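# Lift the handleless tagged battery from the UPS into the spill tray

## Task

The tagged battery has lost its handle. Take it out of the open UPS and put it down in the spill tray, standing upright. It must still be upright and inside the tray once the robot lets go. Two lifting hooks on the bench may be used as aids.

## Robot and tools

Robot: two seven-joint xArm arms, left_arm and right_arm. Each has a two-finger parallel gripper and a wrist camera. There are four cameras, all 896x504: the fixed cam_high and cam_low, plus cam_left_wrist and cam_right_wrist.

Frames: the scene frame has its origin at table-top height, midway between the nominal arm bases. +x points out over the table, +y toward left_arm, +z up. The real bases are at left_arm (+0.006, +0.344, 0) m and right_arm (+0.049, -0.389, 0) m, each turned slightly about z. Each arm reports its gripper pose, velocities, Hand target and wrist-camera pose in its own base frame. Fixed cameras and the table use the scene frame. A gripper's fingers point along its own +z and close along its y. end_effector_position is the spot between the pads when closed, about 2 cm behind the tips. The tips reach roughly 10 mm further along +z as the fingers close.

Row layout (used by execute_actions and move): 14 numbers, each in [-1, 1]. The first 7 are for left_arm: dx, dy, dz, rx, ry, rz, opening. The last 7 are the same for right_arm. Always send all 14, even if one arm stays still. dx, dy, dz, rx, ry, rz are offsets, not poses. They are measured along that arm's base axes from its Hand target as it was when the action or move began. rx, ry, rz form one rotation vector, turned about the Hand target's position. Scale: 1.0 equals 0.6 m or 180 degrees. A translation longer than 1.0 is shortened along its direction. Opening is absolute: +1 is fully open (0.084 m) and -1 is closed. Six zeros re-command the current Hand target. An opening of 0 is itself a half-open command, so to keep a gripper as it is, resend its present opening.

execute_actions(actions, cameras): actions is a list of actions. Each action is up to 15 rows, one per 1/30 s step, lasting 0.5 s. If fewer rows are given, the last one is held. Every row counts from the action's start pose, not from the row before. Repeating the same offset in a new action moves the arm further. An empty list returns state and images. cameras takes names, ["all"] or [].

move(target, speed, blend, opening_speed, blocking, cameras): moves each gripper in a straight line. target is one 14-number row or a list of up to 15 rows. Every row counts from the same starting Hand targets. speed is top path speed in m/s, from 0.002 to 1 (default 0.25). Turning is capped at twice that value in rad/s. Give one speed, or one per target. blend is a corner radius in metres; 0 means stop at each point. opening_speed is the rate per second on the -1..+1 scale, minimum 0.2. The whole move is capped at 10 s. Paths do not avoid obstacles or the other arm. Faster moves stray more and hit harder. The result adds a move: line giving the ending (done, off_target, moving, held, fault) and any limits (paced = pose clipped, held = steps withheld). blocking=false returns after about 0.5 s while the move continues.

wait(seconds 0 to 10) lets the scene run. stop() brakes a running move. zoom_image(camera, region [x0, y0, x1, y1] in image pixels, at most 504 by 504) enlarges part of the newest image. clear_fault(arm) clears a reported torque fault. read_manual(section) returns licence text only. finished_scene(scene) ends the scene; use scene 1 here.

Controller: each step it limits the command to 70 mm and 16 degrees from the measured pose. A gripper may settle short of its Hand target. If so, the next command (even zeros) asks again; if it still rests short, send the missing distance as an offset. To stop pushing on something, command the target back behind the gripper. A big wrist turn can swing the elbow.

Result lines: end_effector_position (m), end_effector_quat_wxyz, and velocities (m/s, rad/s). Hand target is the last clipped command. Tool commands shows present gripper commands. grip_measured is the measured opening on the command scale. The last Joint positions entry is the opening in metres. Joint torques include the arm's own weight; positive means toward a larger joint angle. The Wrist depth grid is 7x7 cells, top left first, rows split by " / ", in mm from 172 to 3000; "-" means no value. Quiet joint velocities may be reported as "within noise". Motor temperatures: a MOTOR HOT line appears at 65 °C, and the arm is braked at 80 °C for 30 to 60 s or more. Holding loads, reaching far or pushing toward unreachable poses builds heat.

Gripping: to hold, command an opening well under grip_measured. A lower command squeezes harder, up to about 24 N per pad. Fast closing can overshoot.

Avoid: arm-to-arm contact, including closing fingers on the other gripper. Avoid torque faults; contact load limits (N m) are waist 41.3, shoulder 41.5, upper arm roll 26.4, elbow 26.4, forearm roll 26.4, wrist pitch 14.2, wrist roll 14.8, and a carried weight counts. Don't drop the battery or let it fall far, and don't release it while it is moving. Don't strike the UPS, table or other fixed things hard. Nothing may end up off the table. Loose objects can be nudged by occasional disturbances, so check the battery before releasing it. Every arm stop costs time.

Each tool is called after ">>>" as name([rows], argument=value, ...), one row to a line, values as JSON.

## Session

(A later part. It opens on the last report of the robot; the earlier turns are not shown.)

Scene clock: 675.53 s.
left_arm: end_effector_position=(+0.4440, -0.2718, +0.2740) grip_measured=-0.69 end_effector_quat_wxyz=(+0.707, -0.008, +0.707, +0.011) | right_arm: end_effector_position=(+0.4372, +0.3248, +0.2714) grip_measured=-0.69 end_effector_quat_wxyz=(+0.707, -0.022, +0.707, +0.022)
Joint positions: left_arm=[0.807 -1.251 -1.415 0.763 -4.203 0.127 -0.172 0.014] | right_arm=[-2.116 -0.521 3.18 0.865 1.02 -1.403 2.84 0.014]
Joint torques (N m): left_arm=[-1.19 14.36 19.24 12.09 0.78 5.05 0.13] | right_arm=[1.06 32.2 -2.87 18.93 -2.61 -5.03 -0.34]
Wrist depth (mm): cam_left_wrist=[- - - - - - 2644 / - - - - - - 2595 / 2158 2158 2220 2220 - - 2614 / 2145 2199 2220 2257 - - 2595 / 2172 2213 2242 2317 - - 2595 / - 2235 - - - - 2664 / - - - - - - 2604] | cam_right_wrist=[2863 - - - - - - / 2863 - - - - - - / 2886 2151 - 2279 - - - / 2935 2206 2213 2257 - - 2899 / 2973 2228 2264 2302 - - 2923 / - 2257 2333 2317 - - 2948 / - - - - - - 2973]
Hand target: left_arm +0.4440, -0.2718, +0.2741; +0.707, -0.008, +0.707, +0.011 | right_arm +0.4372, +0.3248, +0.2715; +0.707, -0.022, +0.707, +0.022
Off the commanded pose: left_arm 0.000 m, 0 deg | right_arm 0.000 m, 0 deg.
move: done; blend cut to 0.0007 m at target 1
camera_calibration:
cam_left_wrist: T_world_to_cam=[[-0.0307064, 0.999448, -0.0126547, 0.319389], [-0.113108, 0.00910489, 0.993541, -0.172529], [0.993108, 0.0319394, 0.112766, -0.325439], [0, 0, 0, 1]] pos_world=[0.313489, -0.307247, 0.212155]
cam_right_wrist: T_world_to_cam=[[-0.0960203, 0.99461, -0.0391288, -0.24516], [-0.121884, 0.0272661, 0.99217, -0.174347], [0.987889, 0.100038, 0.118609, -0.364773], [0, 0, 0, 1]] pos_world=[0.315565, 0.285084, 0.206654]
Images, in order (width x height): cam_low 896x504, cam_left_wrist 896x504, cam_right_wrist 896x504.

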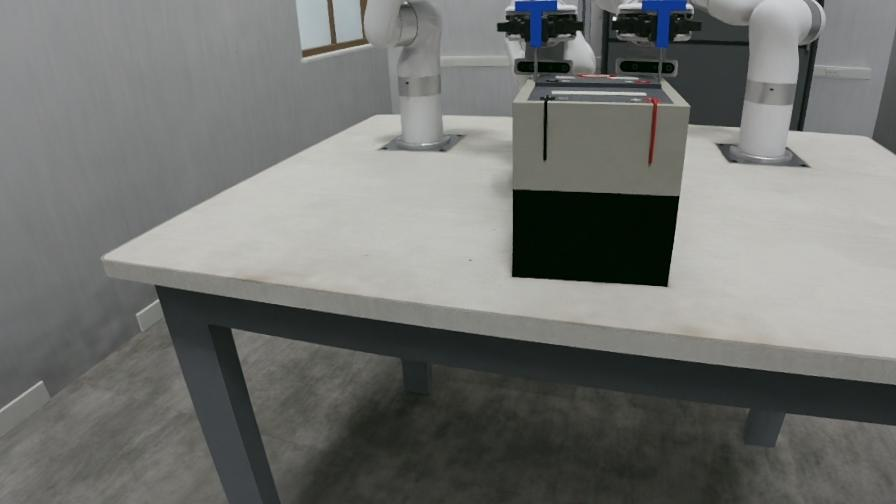

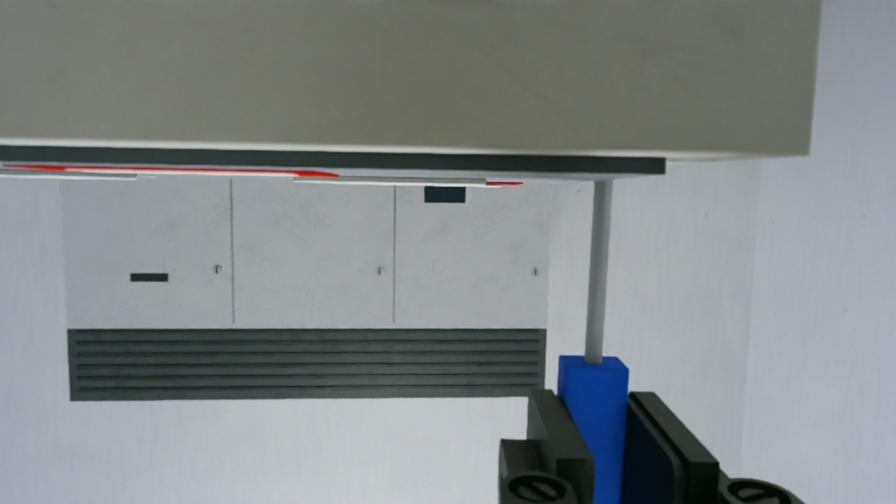

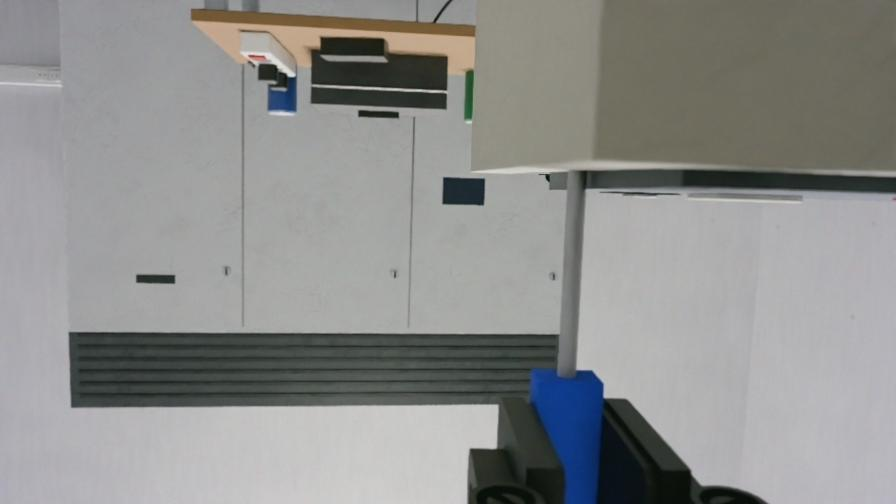

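>>> move(target=[0, 0, 0.2, 0, 0, 0, -1, 0, 0, 0.2, 0, 0, 0, -1], speed=0.07, cameras=["cam_low", "cam_left_wrist", "cam_right_wrist", "cam_high"])

Scene clock: 684.63 s.
left_arm: end_effector_position=(+0.4440, -0.2718, +0.3941) grip_measured=-0.69 end_effector_quat_wxyz=(+0.707, -0.008, +0.707, +0.011) | right_arm: end_effector_position=(+0.4372, +0.3248, +0.3914) grip_measured=-0.69 end_effector_quat_wxyz=(+0.707, -0.022, +0.707, +0.022)
Joint positions: left_arm=[0.814 -1.186 -1.12 0.907 -4.1 -0.088 -0.029 0.014] | right_arm=[-2.099 -0.23 3.196 0.936 1.138 -1.241 2.506 0.014]
Joint torques (N m): left_arm=[-0.15 10.61 18.89 17.38 -0.78 5.06 0.14] | right_arm=[1.46 29.6 -0.37 25.47 -5.61 -4.15 -0.2]
Wrist depth (mm): cam_left_wrist=[- - - - - - 2675 / - - - - - - 2654 / 2165 2158 2192 2172 - - 2654 / 2151 2185 2220 2257 - - 2614 / 2213 2220 2257 2302 - - 2604 / - - - - - - 2614 / - - - - - - 2595] | cam_right_wrist=[2738 2112 - - - - - / 2886 2138 - - - - - / 2923 2138 2206 2271 - - - / 2999 2192 2235 2302 - - 2973 / 2973 2185 2257 2257 - - 2899 / - - - - - - 2863 / - - - - - - 2886]
Hand target: left_arm +0.4440, -0.2718, +0.3941; +0.707, -0.008, +0.707, +0.011 | right_arm +0.4372, +0.3248, +0.3915; +0.707, -0.022, +0.707, +0.022
Off the commanded pose: left_arm 0.000 m, 0 deg | right_arm 0.000 m, 0 deg.
move: done
camera_calibration:
cam_left_wrist: T_world_to_cam=[[-0.0307064, 0.999448, -0.0126547, 0.320907], [-0.113108, 0.00910489, 0.993541, -0.291754], [0.993108, 0.0319394, 0.112766, -0.338971], [0, 0, 0, 1]] pos_world=[0.313489, -0.307247, 0.332155]
cam_right_wrist: T_world_to_cam=[[-0.095917, 0.99462, -0.0391266, -0.240491], [-0.12198, 0.0272665, 0.992158, -0.293361], [0.987887, 0.0999375, 0.118709, -0.379109], [0, 0, 0, 1]] pos_world=[0.315665, 0.285084, 0.326655]

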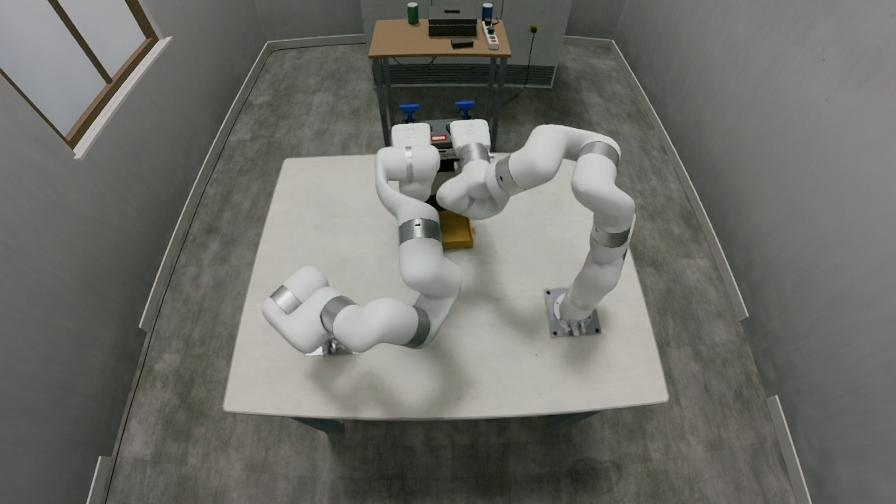

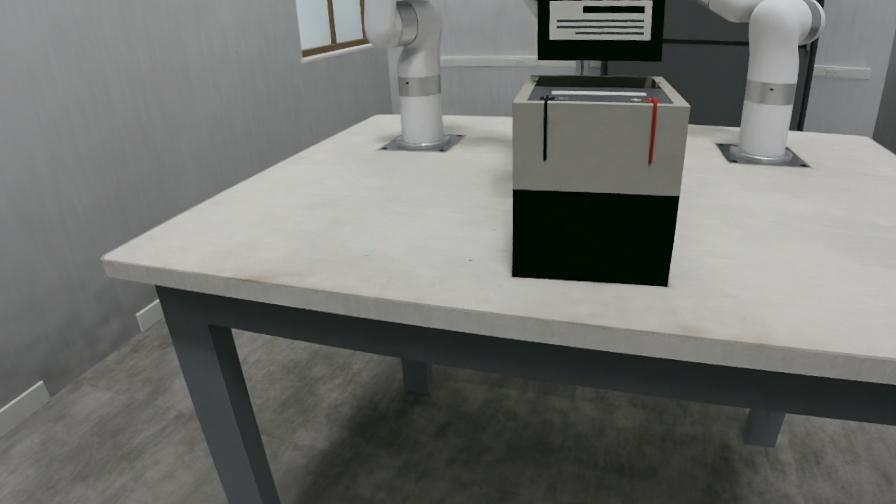

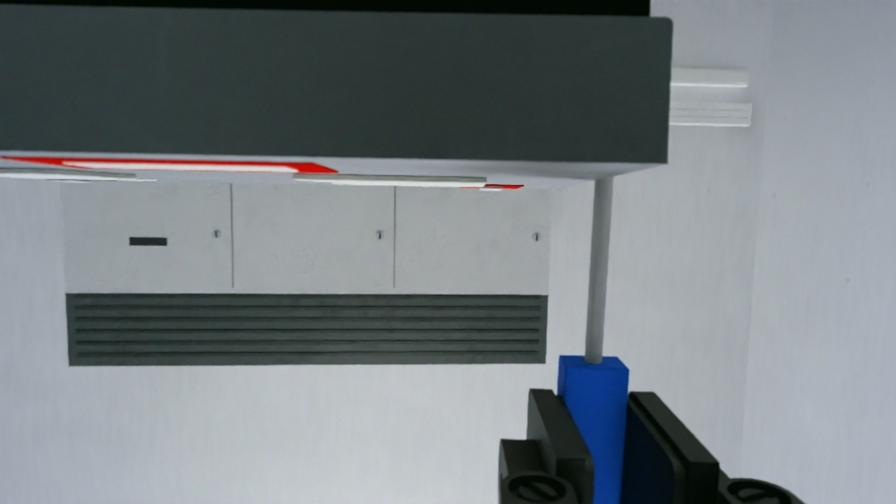

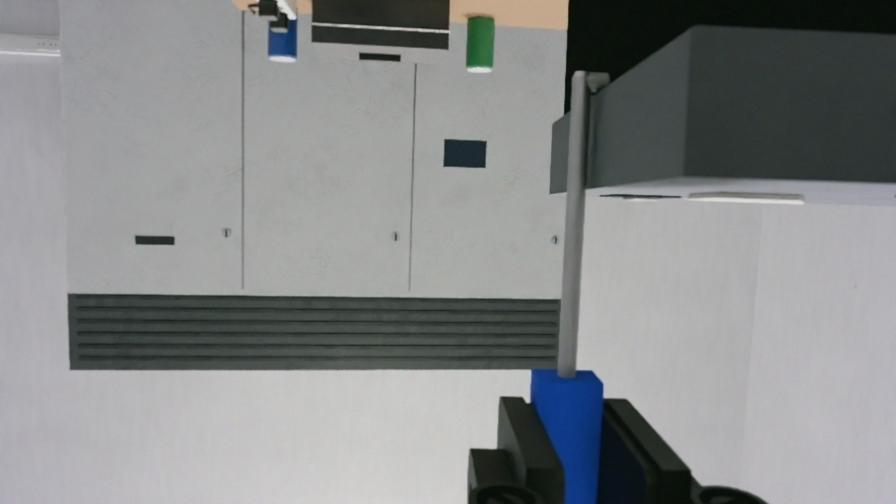

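>>> move([
  [0, 0, 0.01, 0, 0, 0, -1, 0, 0, 0.01, 0, 0, 0, -1],
  [-0.2333, -0.0167, 0.01, 0, 0, 0, -1, -0.2325, -0.026, 0.01, 0, 0, 0, -1],
], speed=0.07, blend=0.01, cameras=["cam_low", "cam_left_wrist", "cam_right_wrist", "cam_high"])

Scene clock: 717.17 s.
left_arm: end_effector_position=(+0.3041, -0.2819, +0.4001) grip_measured=-0.69 end_effector_quat_wxyz=(+0.707, -0.008, +0.707, +0.011) | right_arm: end_effector_position=(+0.2977, +0.3092, +0.3975) grip_measured=-0.69 end_effector_quat_wxyz=(+0.707, -0.022, +0.707, +0.022)
Joint positions: left_arm=[0.626 -1.672 -0.9 0.81 -4.048 -0.558 -0.199 0.014] | right_arm=[-1.918 -0.058 3.363 0.731 1.416 -1.465 2.474 0.014]
Joint torques (N m): left_arm=[-0.82 15.43 16.94 9.24 2.32 4.98 -0.18] | right_arm=[0.58 23.17 0.08 20.35 -5.55 -4.42 -0.36]
Motor temperatures (°C): left_arm=[42 34 41 43 38 43 40] | right_arm=[38 40 39 49 36 41 39]
Wrist depth (mm): cam_left_wrist=[- - - - - - 2654 / - - - - - - 2717 / - 2286 186 2340 - - 2644 / - 2294 2325 2381 - - 2644 / - 2317 2439 2431 - - 2624 / - - - - - - 2696 / - - - - - - 2654] | cam_right_wrist=[2960 2264 - - - - - / - 2264 - - - - - / - 2279 2340 2439 - - - / - 2317 2381 2397 - - 2973 / - 2356 2431 2448 - - 2986 / - - - - - - 2899 / - - - - - - 2935]
Hand target: left_arm +0.3040, -0.2819, +0.4001; +0.707, -0.008, +0.707, +0.011 | right_arm +0.2977, +0.3092, +0.3975; +0.707, -0.022, +0.707, +0.022
Off the commanded pose: left_arm 0.000 m, 0 deg | right_arm 0.000 m, 0 deg.
move: done; blend cut to 0.003 m at target 1
camera_calibration:
cam_left_wrist: T_world_to_cam=[[-0.0307048, 0.999448, -0.0126575, 0.326684], [-0.113207, 0.00910466, 0.99353, -0.313526], [0.993097, 0.0319391, 0.112865, -0.200435], [0, 0, 0, 1]] pos_world=[0.173589, -0.317247, 0.338254]
cam_right_wrist: T_world_to_cam=[[-0.095917, 0.99462, -0.0391266, -0.238121], [-0.12198, 0.0272665, 0.992158, -0.315905], [0.987887, 0.0999375, 0.118709, -0.240452], [0, 0, 0, 1]] pos_world=[0.176165, 0.269484, 0.332655]

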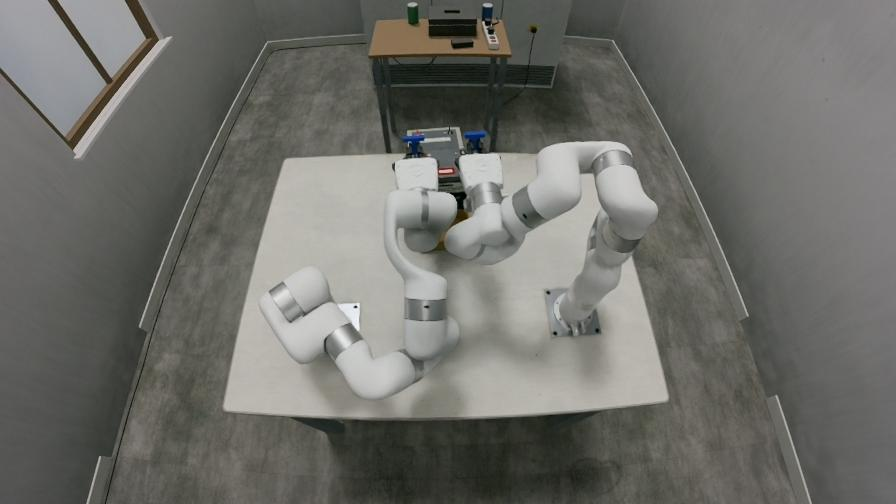

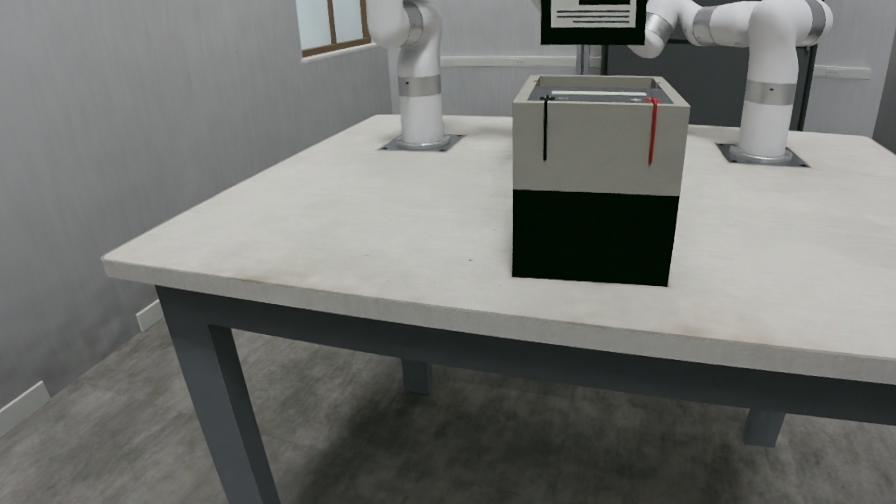

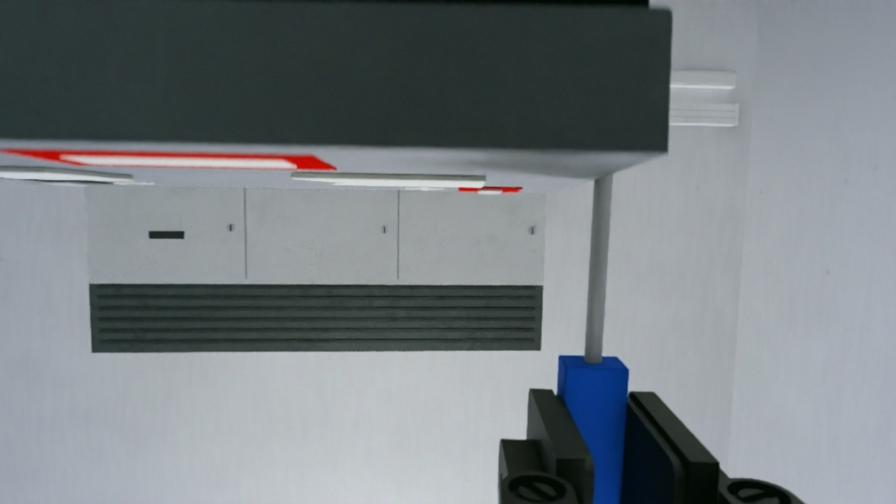

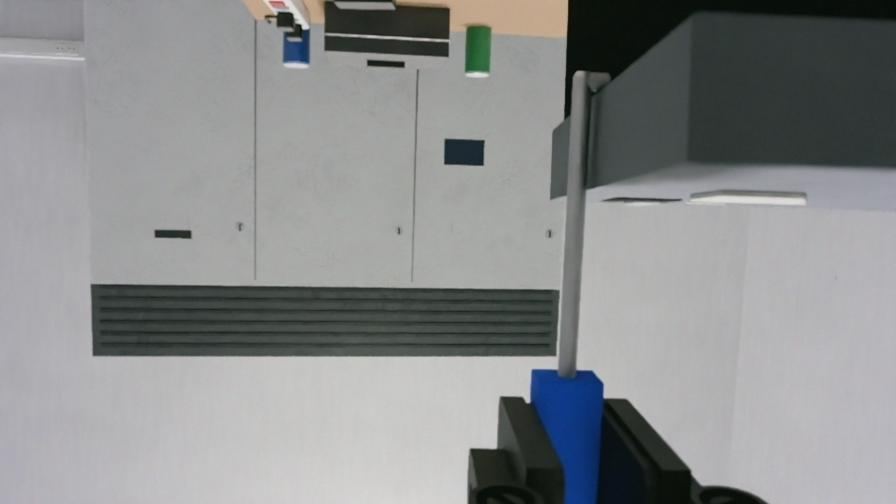

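>>> move(target=[0, 0, -0.27, 0, 0, 0, -1, 0, 0, -0.27, 0, 0, 0, -1], speed=0.09, cameras=["cam_low", "cam_left_wrist", "cam_right_wrist", "cam_high"])

>>> zoom_image(camera="cam_high", region=[380, 130, 520, 270])

Scene clock: 723.53 s.
left_arm: end_effector_position=(+0.3040, -0.2818, +0.2381) grip_measured=-0.69 end_effector_quat_wxyz=(+0.707, -0.008, +0.707, +0.011) | right_arm: end_effector_position=(+0.2977, +0.3092, +0.2355) grip_measured=-0.69 end_effector_quat_wxyz=(+0.707, -0.022, +0.707, +0.022)
Joint positions: left_arm=[0.464 -2.033 -1.33 0.662 -4.245 -0.586 -0.504 0.014] | right_arm=[-1.91 -0.542 3.323 0.636 1.317 -1.637 3.021 0.014]
Joint torques (N m): left_arm=[-0.29 9.48 14.28 -4.43 3.58 4.35 -0.05] | right_arm=[0.34 25.48 -2.46 10.97 -1.06 -5.53 0.15]
Wrist depth (mm): cam_left_wrist=[- - - - - - 2654 / - - - - - - 2624 / - 223 223 223 - - 2664 / 2309 225 225 224 - - 2654 / - 2333 2397 2389 - - 2664 / - - - - - - 2624 / - - - - - - 2644] | cam_right_wrist=[- 2235 - - - - - / - 2235 - - - - - / - 2302 - - - 224 225 / - 2271 2381 - 224 225 227 / - 2325 2397 2405 - - 2863 / - 2389 2405 2501 - - 2935 / - - - - - - 2960]
Hand target: left_arm +0.3040, -0.2819, +0.2381; +0.707, -0.008, +0.707, +0.011 | right_arm +0.2977, +0.3092, +0.2355; +0.707, -0.022, +0.707, +0.022
Off the commanded pose: left_arm 0.000 m, 0 deg | right_arm 0.000 m, 0 deg.
move: done
camera_calibration:
cam_left_wrist: T_world_to_cam=[[-0.0307064, 0.999448, -0.0126547, 0.32463], [-0.113108, 0.00910489, 0.993541, -0.152605], [0.993108, 0.0319394, 0.112766, -0.182036], [0, 0, 0, 1]] pos_world=[0.173489, -0.317247, 0.176255]
cam_right_wrist: T_world_to_cam=[[-0.095917, 0.99462, -0.0391266, -0.244356], [-0.12198, 0.0272665, 0.992158, -0.155272], [0.987887, 0.0999375, 0.118709, -0.221223], [0, 0, 0, 1]] pos_world=[0.176165, 0.269384, 0.170755]

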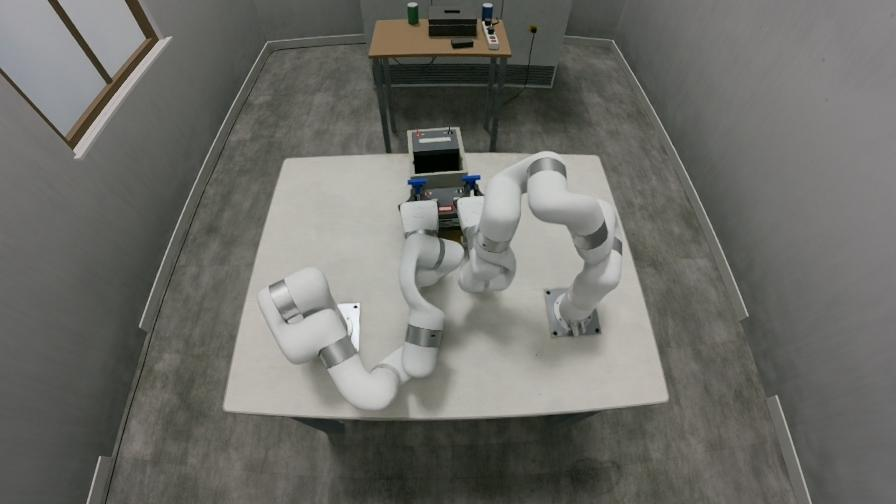

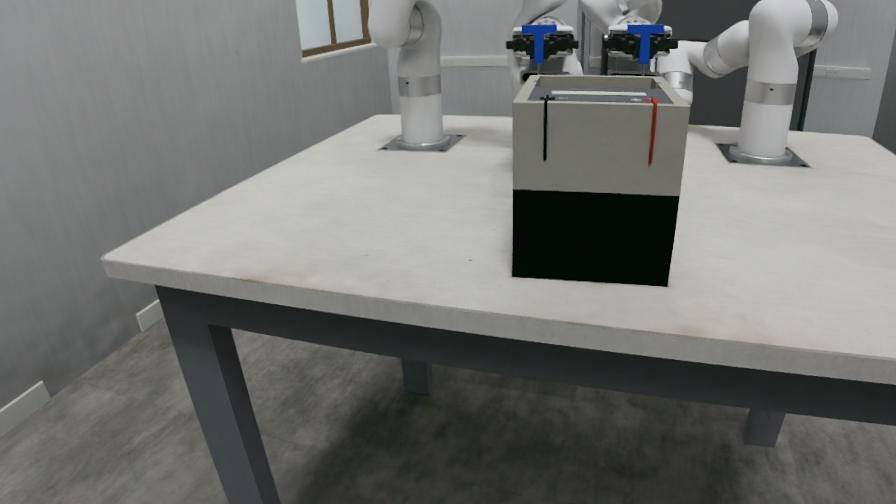

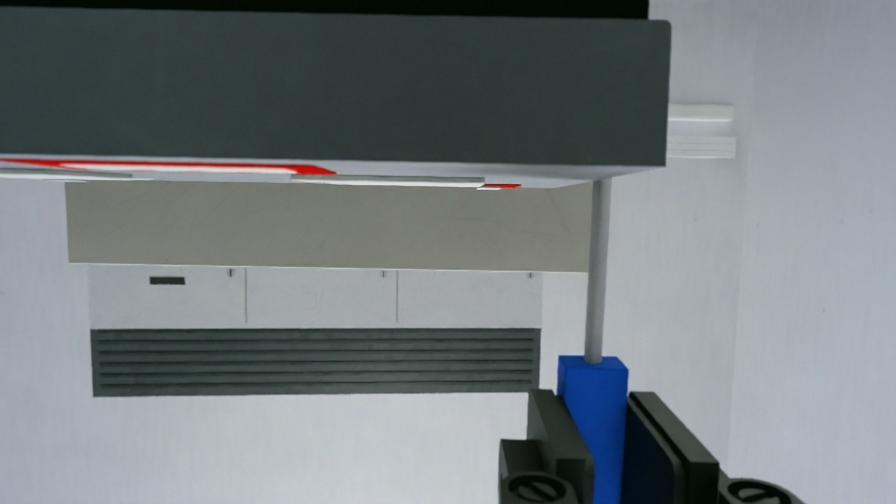

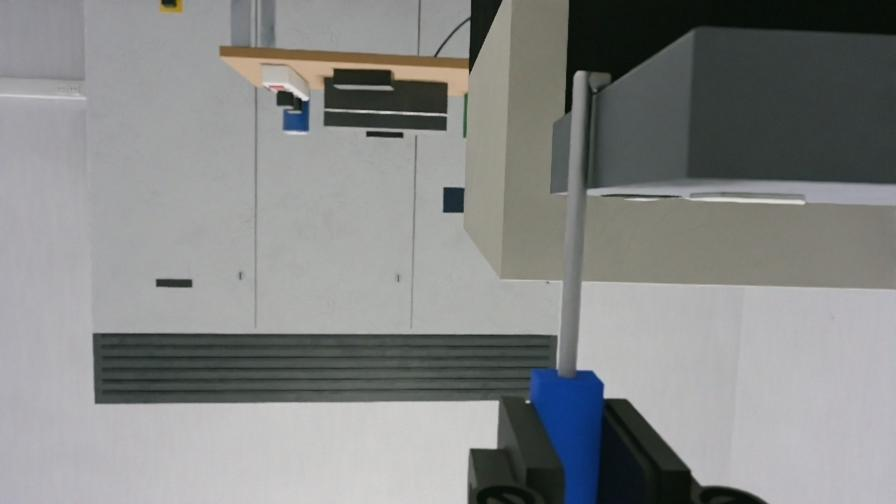

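Scaled by 3.600 from the camera's 896x504 image, which has a finer 1280x720 frame.

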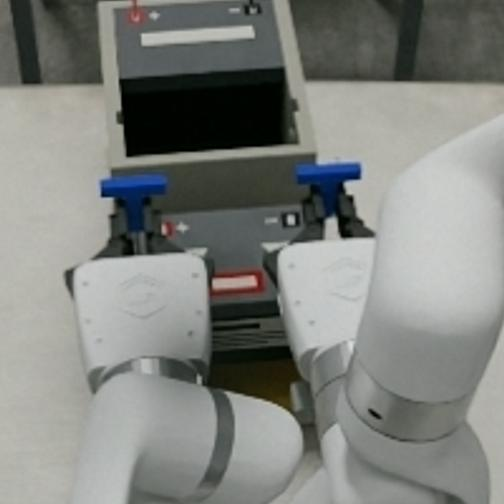

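>>> move(target=[0.0203, 0.0005, -0.0392, -0.001, 0.0444, 0, -1, 0.0203, 0.0013, -0.0392, -0.0028, 0.0444, 0, -1], speed=0.06, cameras=["cam_low", "cam_left_wrist", "cam_right_wrist"])

Scene clock: 742.93 s.
left_arm: end_effector_position=(+0.3162, -0.2816, +0.2146) grip_measured=-0.69 end_effector_quat_wxyz=(+0.656, -0.008, +0.755, +0.010) | right_arm: end_effector_position=(+0.3098, +0.3099, +0.2120) grip_measured=-0.69 end_effector_quat_wxyz=(+0.656, -0.023, +0.754, +0.020)
Joint positions: left_arm=[0.508 -1.846 -1.339 0.653 -4.303 -0.535 -0.371 0.014] | right_arm=[-1.948 -0.503 3.351 0.635 1.327 -1.494 2.979 0.014]
Joint torques (N m): left_arm=[0.89 13.89 15.72 -1.84 2.29 4.79 0.38] | right_arm=[-1.8 26.62 -1.46 11.84 -0.31 -5.34 -0.53]
Wrist depth (mm): cam_left_wrist=[- - - - 484 482 476 / - - - - - - 2644 / - 220 220 - - - 2644 / 220 219 219 219 - - 2654 / 219 219 218 218 - - 2614 / - 2264 218 2348 - - 2654 / - 2294 - - - - 2644] | cam_right_wrist=[- 495 489 - - - - / - 2271 - - - - - / - 2325 - - - - - / - 2302 - - 219 220 221 / - 2317 - - 218 219 220 / - 2257 - - - - 221 / - - - - - - 2986]
Hand target: left_arm +0.3162, -0.2816, +0.2146; +0.656, -0.008, +0.755, +0.010 | right_arm +0.3099, +0.3099, +0.2119; +0.656, -0.023, +0.754, +0.020
Off the commanded pose: left_arm 0.000 m, 0 deg | right_arm 0.000 m, 0 deg.
move: done
camera_calibration:
cam_left_wrist: T_world_to_cam=[[-0.0324273, 0.99941, -0.0113625, 0.324688], [0.0258845, 0.0122044, 0.99959, -0.172253], [0.999139, 0.0321199, -0.026265, -0.163551], [0, 0, 0, 1]] pos_world=[0.178398, -0.31714, 0.171576]
cam_right_wrist: T_world_to_cam=[[-0.101041, 0.994296, -0.0341598, -0.24436], [0.0170282, 0.0360588, 0.999205, -0.177689], [0.994737, 0.100379, -0.0205745, -0.20323], [0, 0, 0, 1]] pos_world=[0.180496, 0.269773, 0.165019]
Images, in order (width x height): cam_low 896x504, cam_left_wrist 896x504, cam_right_wrist 896x504.

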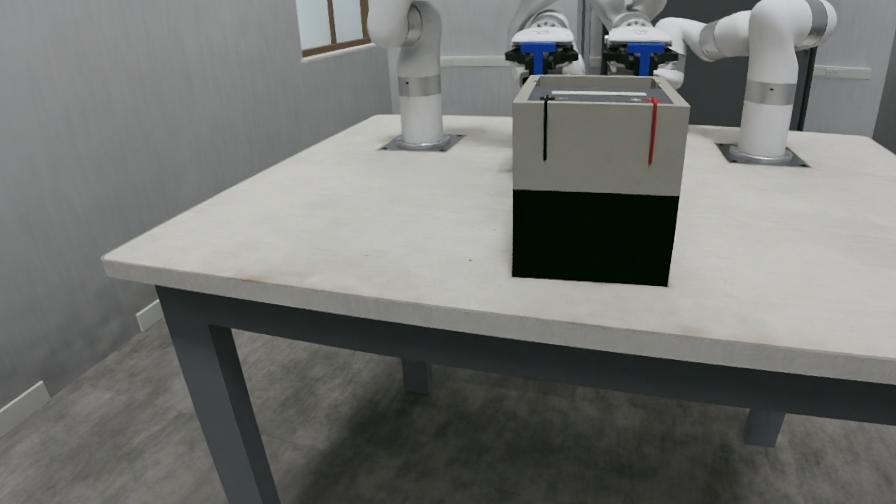

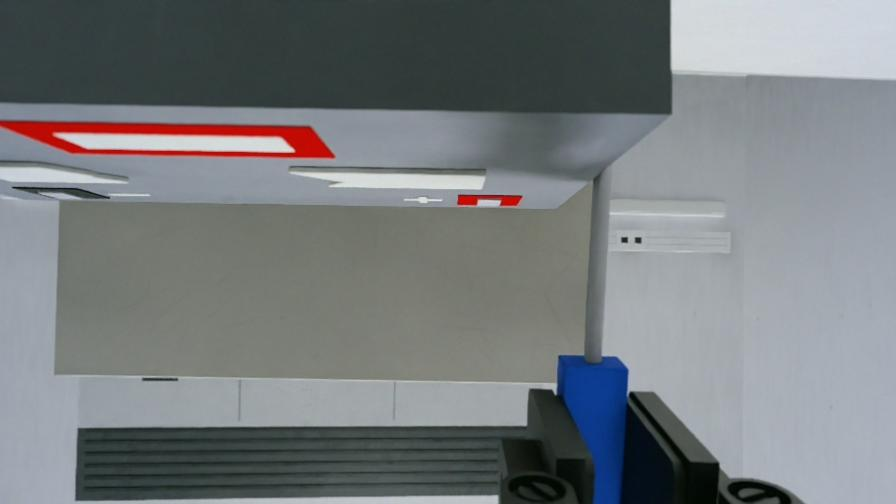

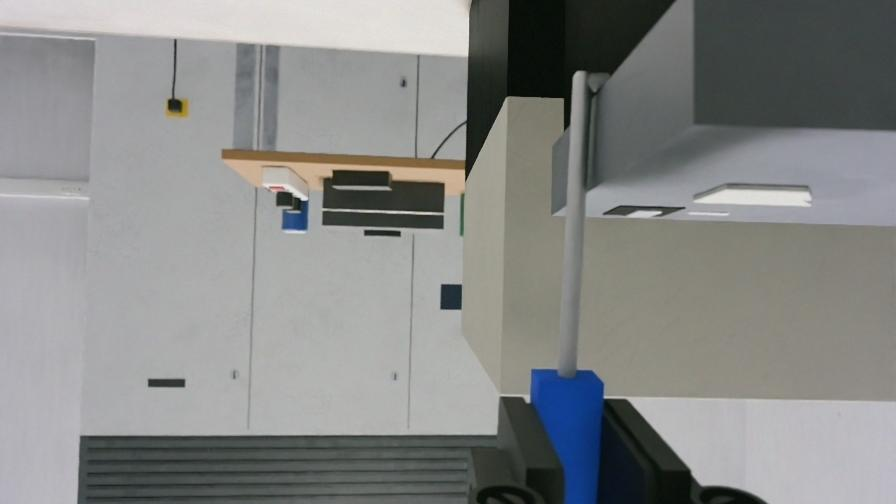

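>>> move(target=[0.0102, 0.0002, -0.0667, -0.0005, 0.0222, 0, -1, 0.0102, 0.0006, -0.0667, -0.0014, 0.0222, 0, -1], speed=0.05, cameras=["cam_high", "cam_left_wrist", "cam_right_wrist"])

>>> zoom_image(camera="cam_high", region=[390, 160, 510, 270])

Scene clock: 751.67 s.
left_arm: end_effector_position=(+0.3223, -0.2814, +0.1746) grip_measured=-0.69 end_effector_quat_wxyz=(+0.629, -0.008, +0.777, +0.010) | right_arm: end_effector_position=(+0.3160, +0.3103, +0.1720) grip_measured=-0.69 end_effector_quat_wxyz=(+0.629, -0.024, +0.777, +0.019)
Joint positions: left_arm=[0.519 -1.795 -1.429 0.651 -4.372 -0.505 -0.356 0.014] | right_arm=[-1.965 -0.582 3.348 0.651 1.302 -1.449 3.035 0.014]
Joint torques (N m): left_arm=[0.83 13.71 15.85 -2.76 2.33 4.4 0.13] | right_arm=[-1.85 25.81 -2.39 10.8 -0.96 -5.34 0.17]
Wrist depth (mm): cam_left_wrist=[- - - - 331 330 326 / - - - - 428 425 420 / - 182 179 - - - 2492 / 217 216 217 217 - - 2664 / 215 215 215 215 - - 2604 / 212 213 212 213 - - 2595 / 211 210 211 - - - 2585] | cam_right_wrist=[339 335 333 - - - - / 445 440 435 - - - - / - 2286 - - - - - / - 2325 1567 - 216 218 219 / - 2271 - - 214 216 217 / 2999 2249 - - 212 213 215 / 2960 - - - - 212 212]
Hand target: left_arm +0.3223, -0.2814, +0.1746; +0.629, -0.008, +0.777, +0.010 | right_arm +0.3160, +0.3103, +0.1719; +0.629, -0.024, +0.777, +0.019
Off the commanded pose: left_arm 0.000 m, 0 deg | right_arm 0.000 m, 0 deg.
move: done
camera_calibration:
cam_left_wrist: T_world_to_cam=[[-0.0331868, 0.999392, -0.010678, 0.324385], [0.0955399, 0.0138072, 0.99533, -0.15365], [0.994872, 0.0320116, -0.09594, -0.15714], [0, 0, 0, 1]] pos_world=[0.181779, -0.317036, 0.14132]
cam_right_wrist: T_world_to_cam=[[-0.103295, 0.994154, -0.0314173, -0.245093], [0.0866288, 0.0404583, 0.995419, -0.160577], [0.990871, 0.1001, -0.0903015, -0.196898], [0, 0, 0, 1]] pos_world=[0.183694, 0.269866, 0.134361]
Images, in order (width x height): cam_high 896x504, cam_left_wrist 896x504, cam_right_wrist 896x504.

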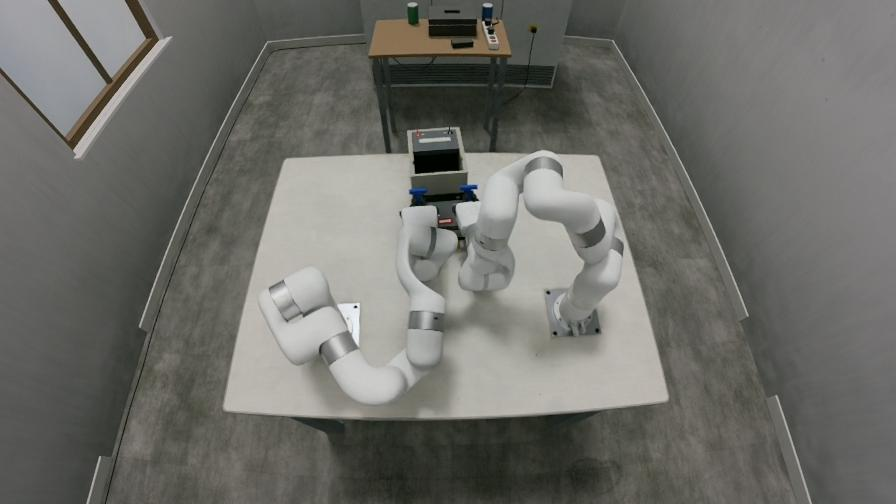

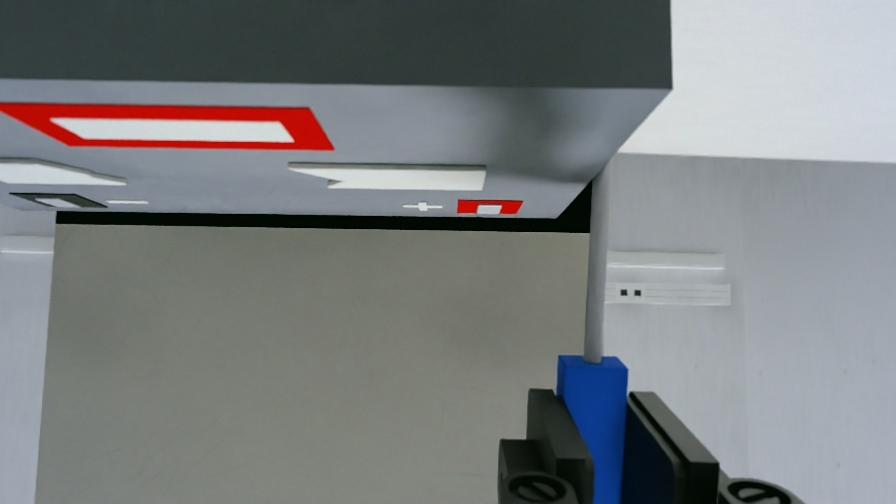

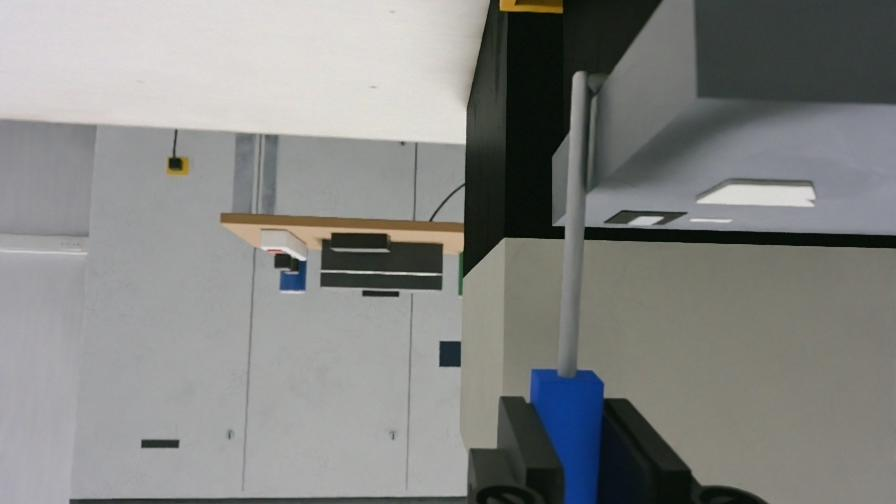

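Scaled by 4.200 from the camera's 896x504 image, which has a finer 1280x720 frame.

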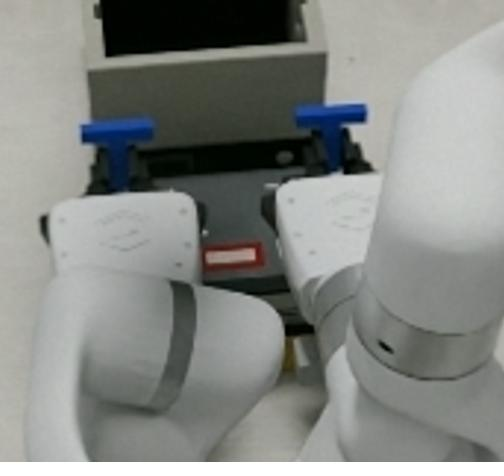

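>>> move(target=[0, 0, -0.04, 0, 0, 0, -1, 0, 0, -0.04, 0, 0, 0, -1], speed=0.025, cameras=["cam_high", "cam_left_wrist", "cam_right_wrist"])

Scene clock: 757.93 s.
left_arm: end_effector_position=(+0.3223, -0.2814, +0.1506) grip_measured=-0.69 end_effector_quat_wxyz=(+0.629, -0.008, +0.777, +0.010) | right_arm: end_effector_position=(+0.3160, +0.3103, +0.1480) grip_measured=-0.69 end_effector_quat_wxyz=(+0.629, -0.024, +0.777, +0.019)
Joint positions: left_arm=[0.505 -1.838 -1.499 0.661 -4.4 -0.506 -0.415 0.014] | right_arm=[-1.96 -0.668 3.335 0.67 1.279 -1.473 3.096 0.014]
Joint torques (N m): left_arm=[-0.54 13.3 10.87 -2.22 0.29 0.9 -0.09] | right_arm=[0.87 19 -0.38 6.46 -0.64 -2.1 0.06]
Wrist depth (mm): cam_left_wrist=[- - - - - 273 271 / - - - - 357 353 349 / - - - - - - 496 / 216 216 216 216 - - 2634 / 215 215 214 214 - - 2604 / 212 212 212 212 - - 2614 / 210 210 210 - - - 2634] | cam_right_wrist=[281 277 274 - - - - / 368 362 359 - - - - / - 2294 - - - - - / - 2309 - - 215 216 178 / - 2333 2333 - 214 215 217 / 2973 2257 - - 212 213 214 / 2973 - - - - 211 212]
Hand target: left_arm +0.3223, -0.2814, +0.1506; +0.629, -0.008, +0.777, +0.010 | right_arm +0.3160, +0.3103, +0.1479; +0.629, -0.024, +0.777, +0.019
Off the commanded pose: left_arm 0.000 m, 0 deg | right_arm 0.000 m, 0 deg.
move: done
camera_calibration:
cam_left_wrist: T_world_to_cam=[[-0.0331876, 0.999392, -0.0106745, 0.324132], [0.0956391, 0.0138069, 0.99532, -0.129789], [0.994863, 0.0320114, -0.0960392, -0.159529], [0, 0, 0, 1]] pos_world=[0.18188, -0.317036, 0.11732]
cam_right_wrist: T_world_to_cam=[[-0.103297, 0.994155, -0.0314068, -0.245848], [0.0867285, 0.040458, 0.99541, -0.136704], [0.990862, 0.100099, -0.0904007, -0.199052], [0, 0, 0, 1]] pos_world=[0.183694, 0.269866, 0.11036]
Images, in order (width x height): cam_high 896x504, cam_left_wrist 896x504, cam_right_wrist 896x504.

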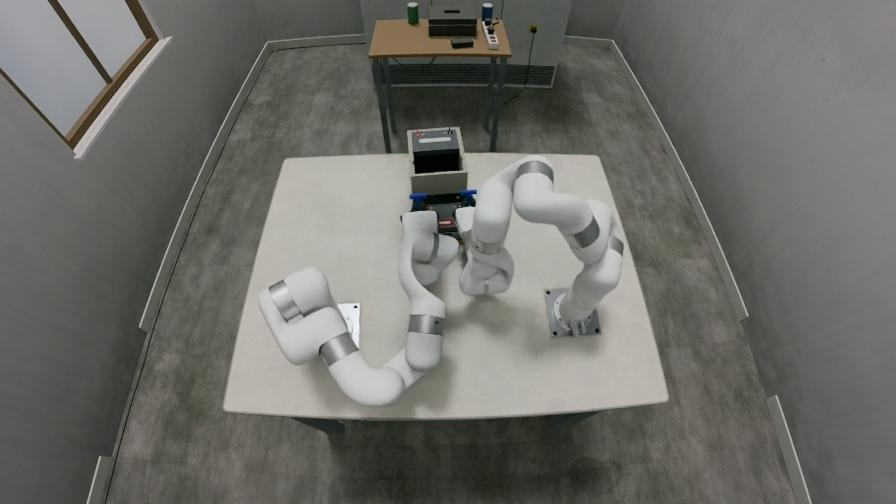

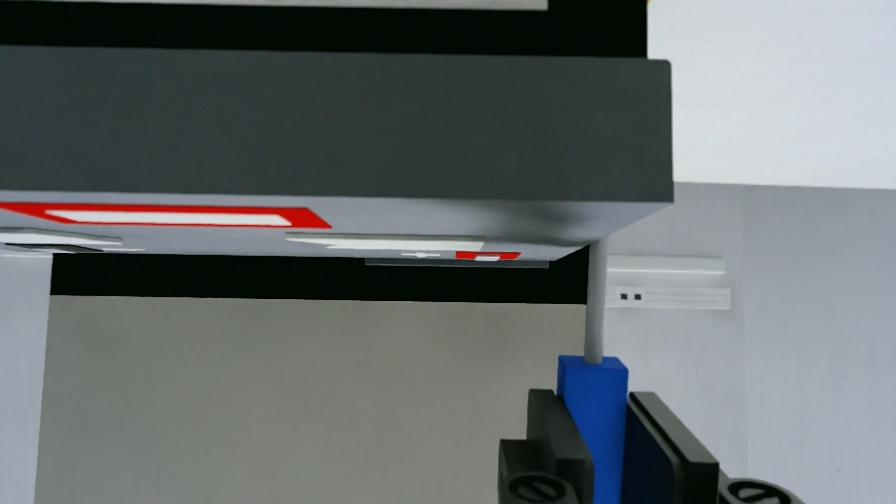

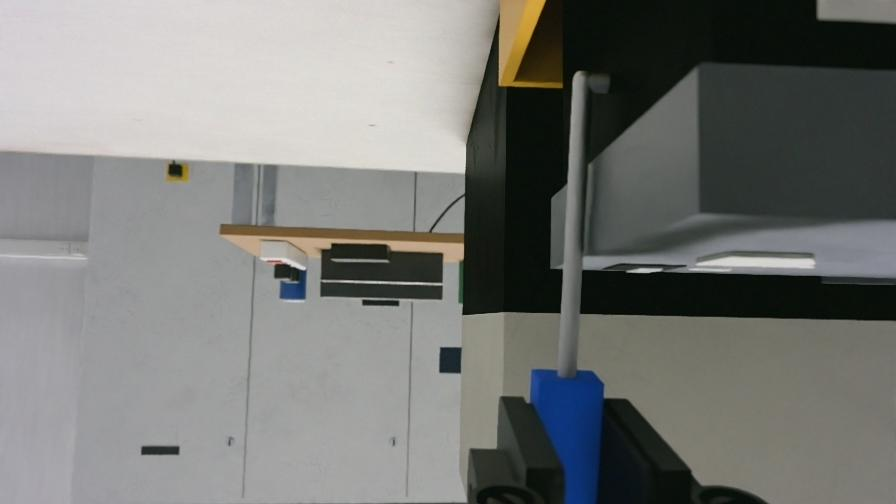

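>>> move([
  [0, 0.035, 0, 0, 0, 0, -1, 0, -0.035, 0, 0, 0, 0, -1],
  [0, 0.04, 0.13, 0, 0, 0, -1, 0, -0.04, 0.13, 0, 0, 0, -1],
  [-0.05, 0.2, 0.13, 0, 0, 0, -1, -0.05, -0.2, 0.13, 0, 0, 0, -1],
], speed=[0.04, 0.12, 0.2], blend=[0.002, 0.02, 0], cameras=["cam_high", "cam_low", "cam_left_wrist", "cam_right_wrist"])

>>> zoom_image(camera="cam_high", region=[390, 130, 500, 260])

Scene clock: 773.83 s.
left_arm: end_effector_position=(+0.2924, -0.1615, +0.2285) grip_measured=-0.69 end_effector_quat_wxyz=(+0.629, -0.008, +0.777, +0.010) | right_arm: end_effector_position=(+0.2860, +0.1903, +0.2259) grip_measured=-0.69 end_effector_quat_wxyz=(+0.629, -0.024, +0.777, +0.019)
Joint positions: left_arm=[0.208 -1.576 -1.108 0.203 -4.259 -0.305 0.005 0.014] | right_arm=[-1.984 -0.176 3.401 0.162 1.353 -1.408 3.14 0.014]
Joint torques (N m): left_arm=[-1.18 8.7 8.05 7.1 0.51 1.16 -0.11] | right_arm=[0.75 12.14 0.18 4.86 0.75 -1.83 0.3]
Wrist depth (mm): cam_left_wrist=[250 249 352 473 467 463 460 / 248 248 354 2510 - 602 591 / 246 246 356 2457 - - 2448 / 243 243 361 2389 - - 2457 / 242 242 432 2348 - - 2501 / 2271 2340 - 2333 - - 2519 / 2235 2264 - - - - 2405] | cam_right_wrist=[475 469 464 461 456 380 267 / - 2397 2448 2492 2538 378 264 / - 2381 2372 2483 - 373 262 / - 2325 2372 1638 2474 372 259 / - 2317 2356 2431 - 333 256 / - 2294 2381 2431 2465 - - / - - - - - - -]
Hand target: left_arm +0.2923, -0.1614, +0.2286; +0.629, -0.008, +0.777, +0.010 | right_arm +0.2860, +0.1903, +0.2259; +0.629, -0.024, +0.777, +0.019
Off the commanded pose: left_arm 0.000 m, 0 deg | right_arm 0.000 m, 0 deg.
move: done
camera_calibration:
cam_left_wrist: T_world_to_cam=[[-0.0331787, 0.999393, -0.0105749, 0.204122], [0.0956418, 0.0137071, 0.995321, -0.20623], [0.994863, 0.032012, -0.0960385, -0.12603], [0, 0, 0, 1]] pos_world=[0.15188, -0.197136, 0.19532]
cam_right_wrist: T_world_to_cam=[[-0.103298, 0.994154, -0.0314173, -0.127296], [0.0867274, 0.0404684, 0.99541, -0.206894], [0.990862, 0.1001, -0.0904007, -0.150273], [0, 0, 0, 1]] pos_world=[0.153694, 0.149966, 0.18836]

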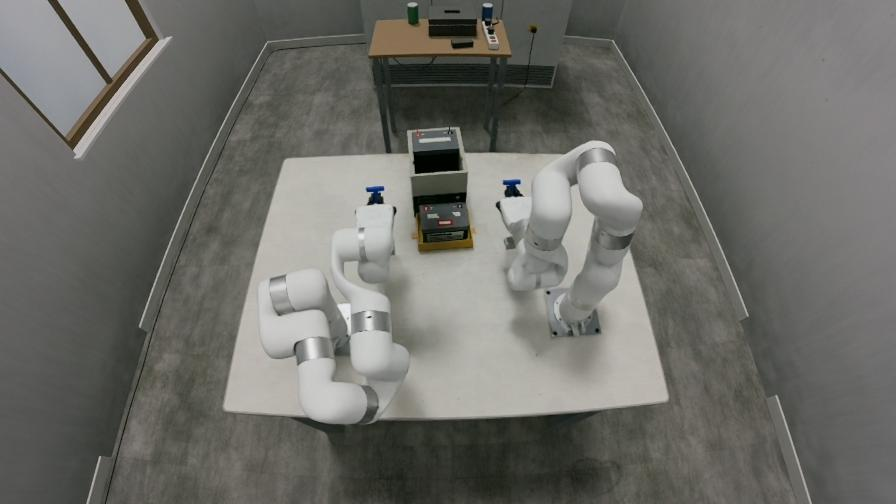

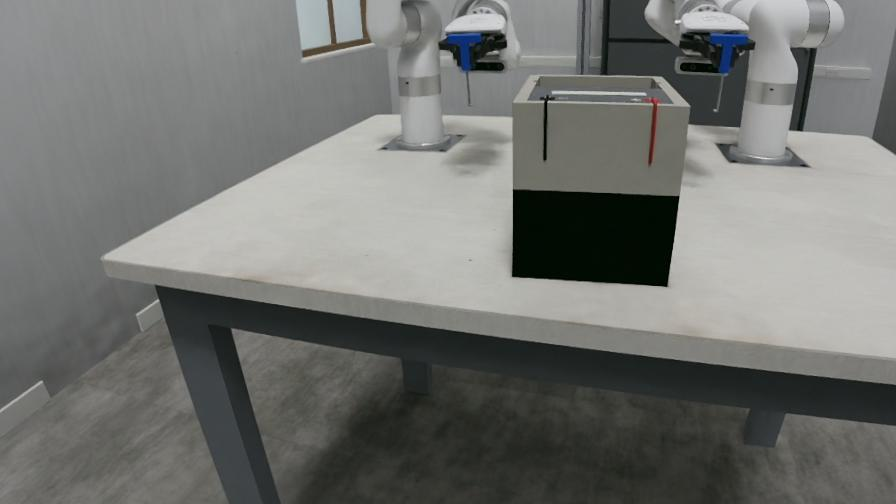

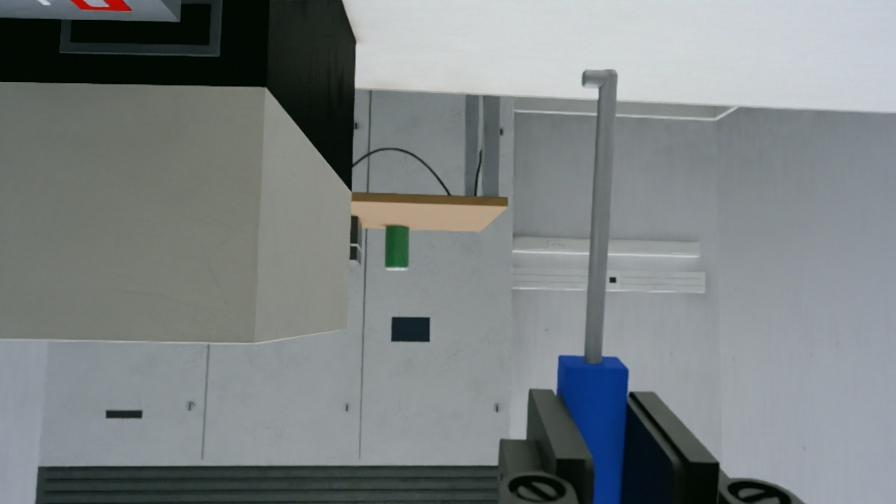

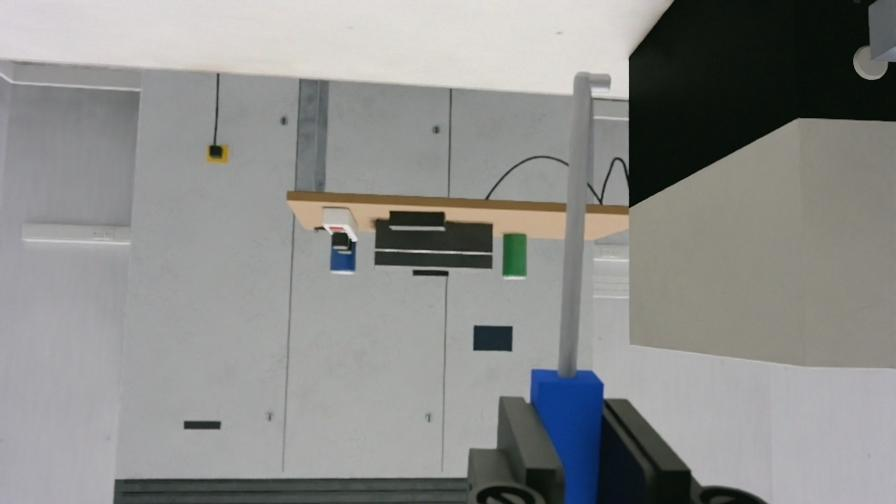

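Scaled by 3.877 from the camera's 896x504 image, which has a finer 1280x720 frame.

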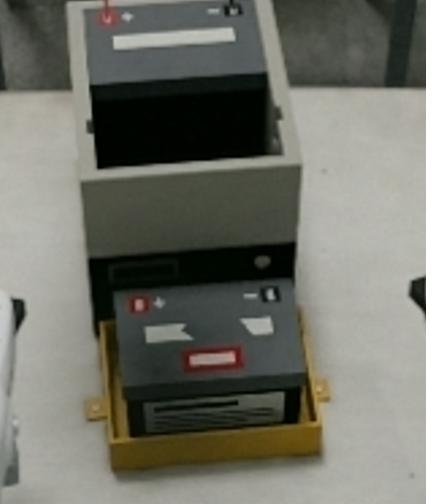

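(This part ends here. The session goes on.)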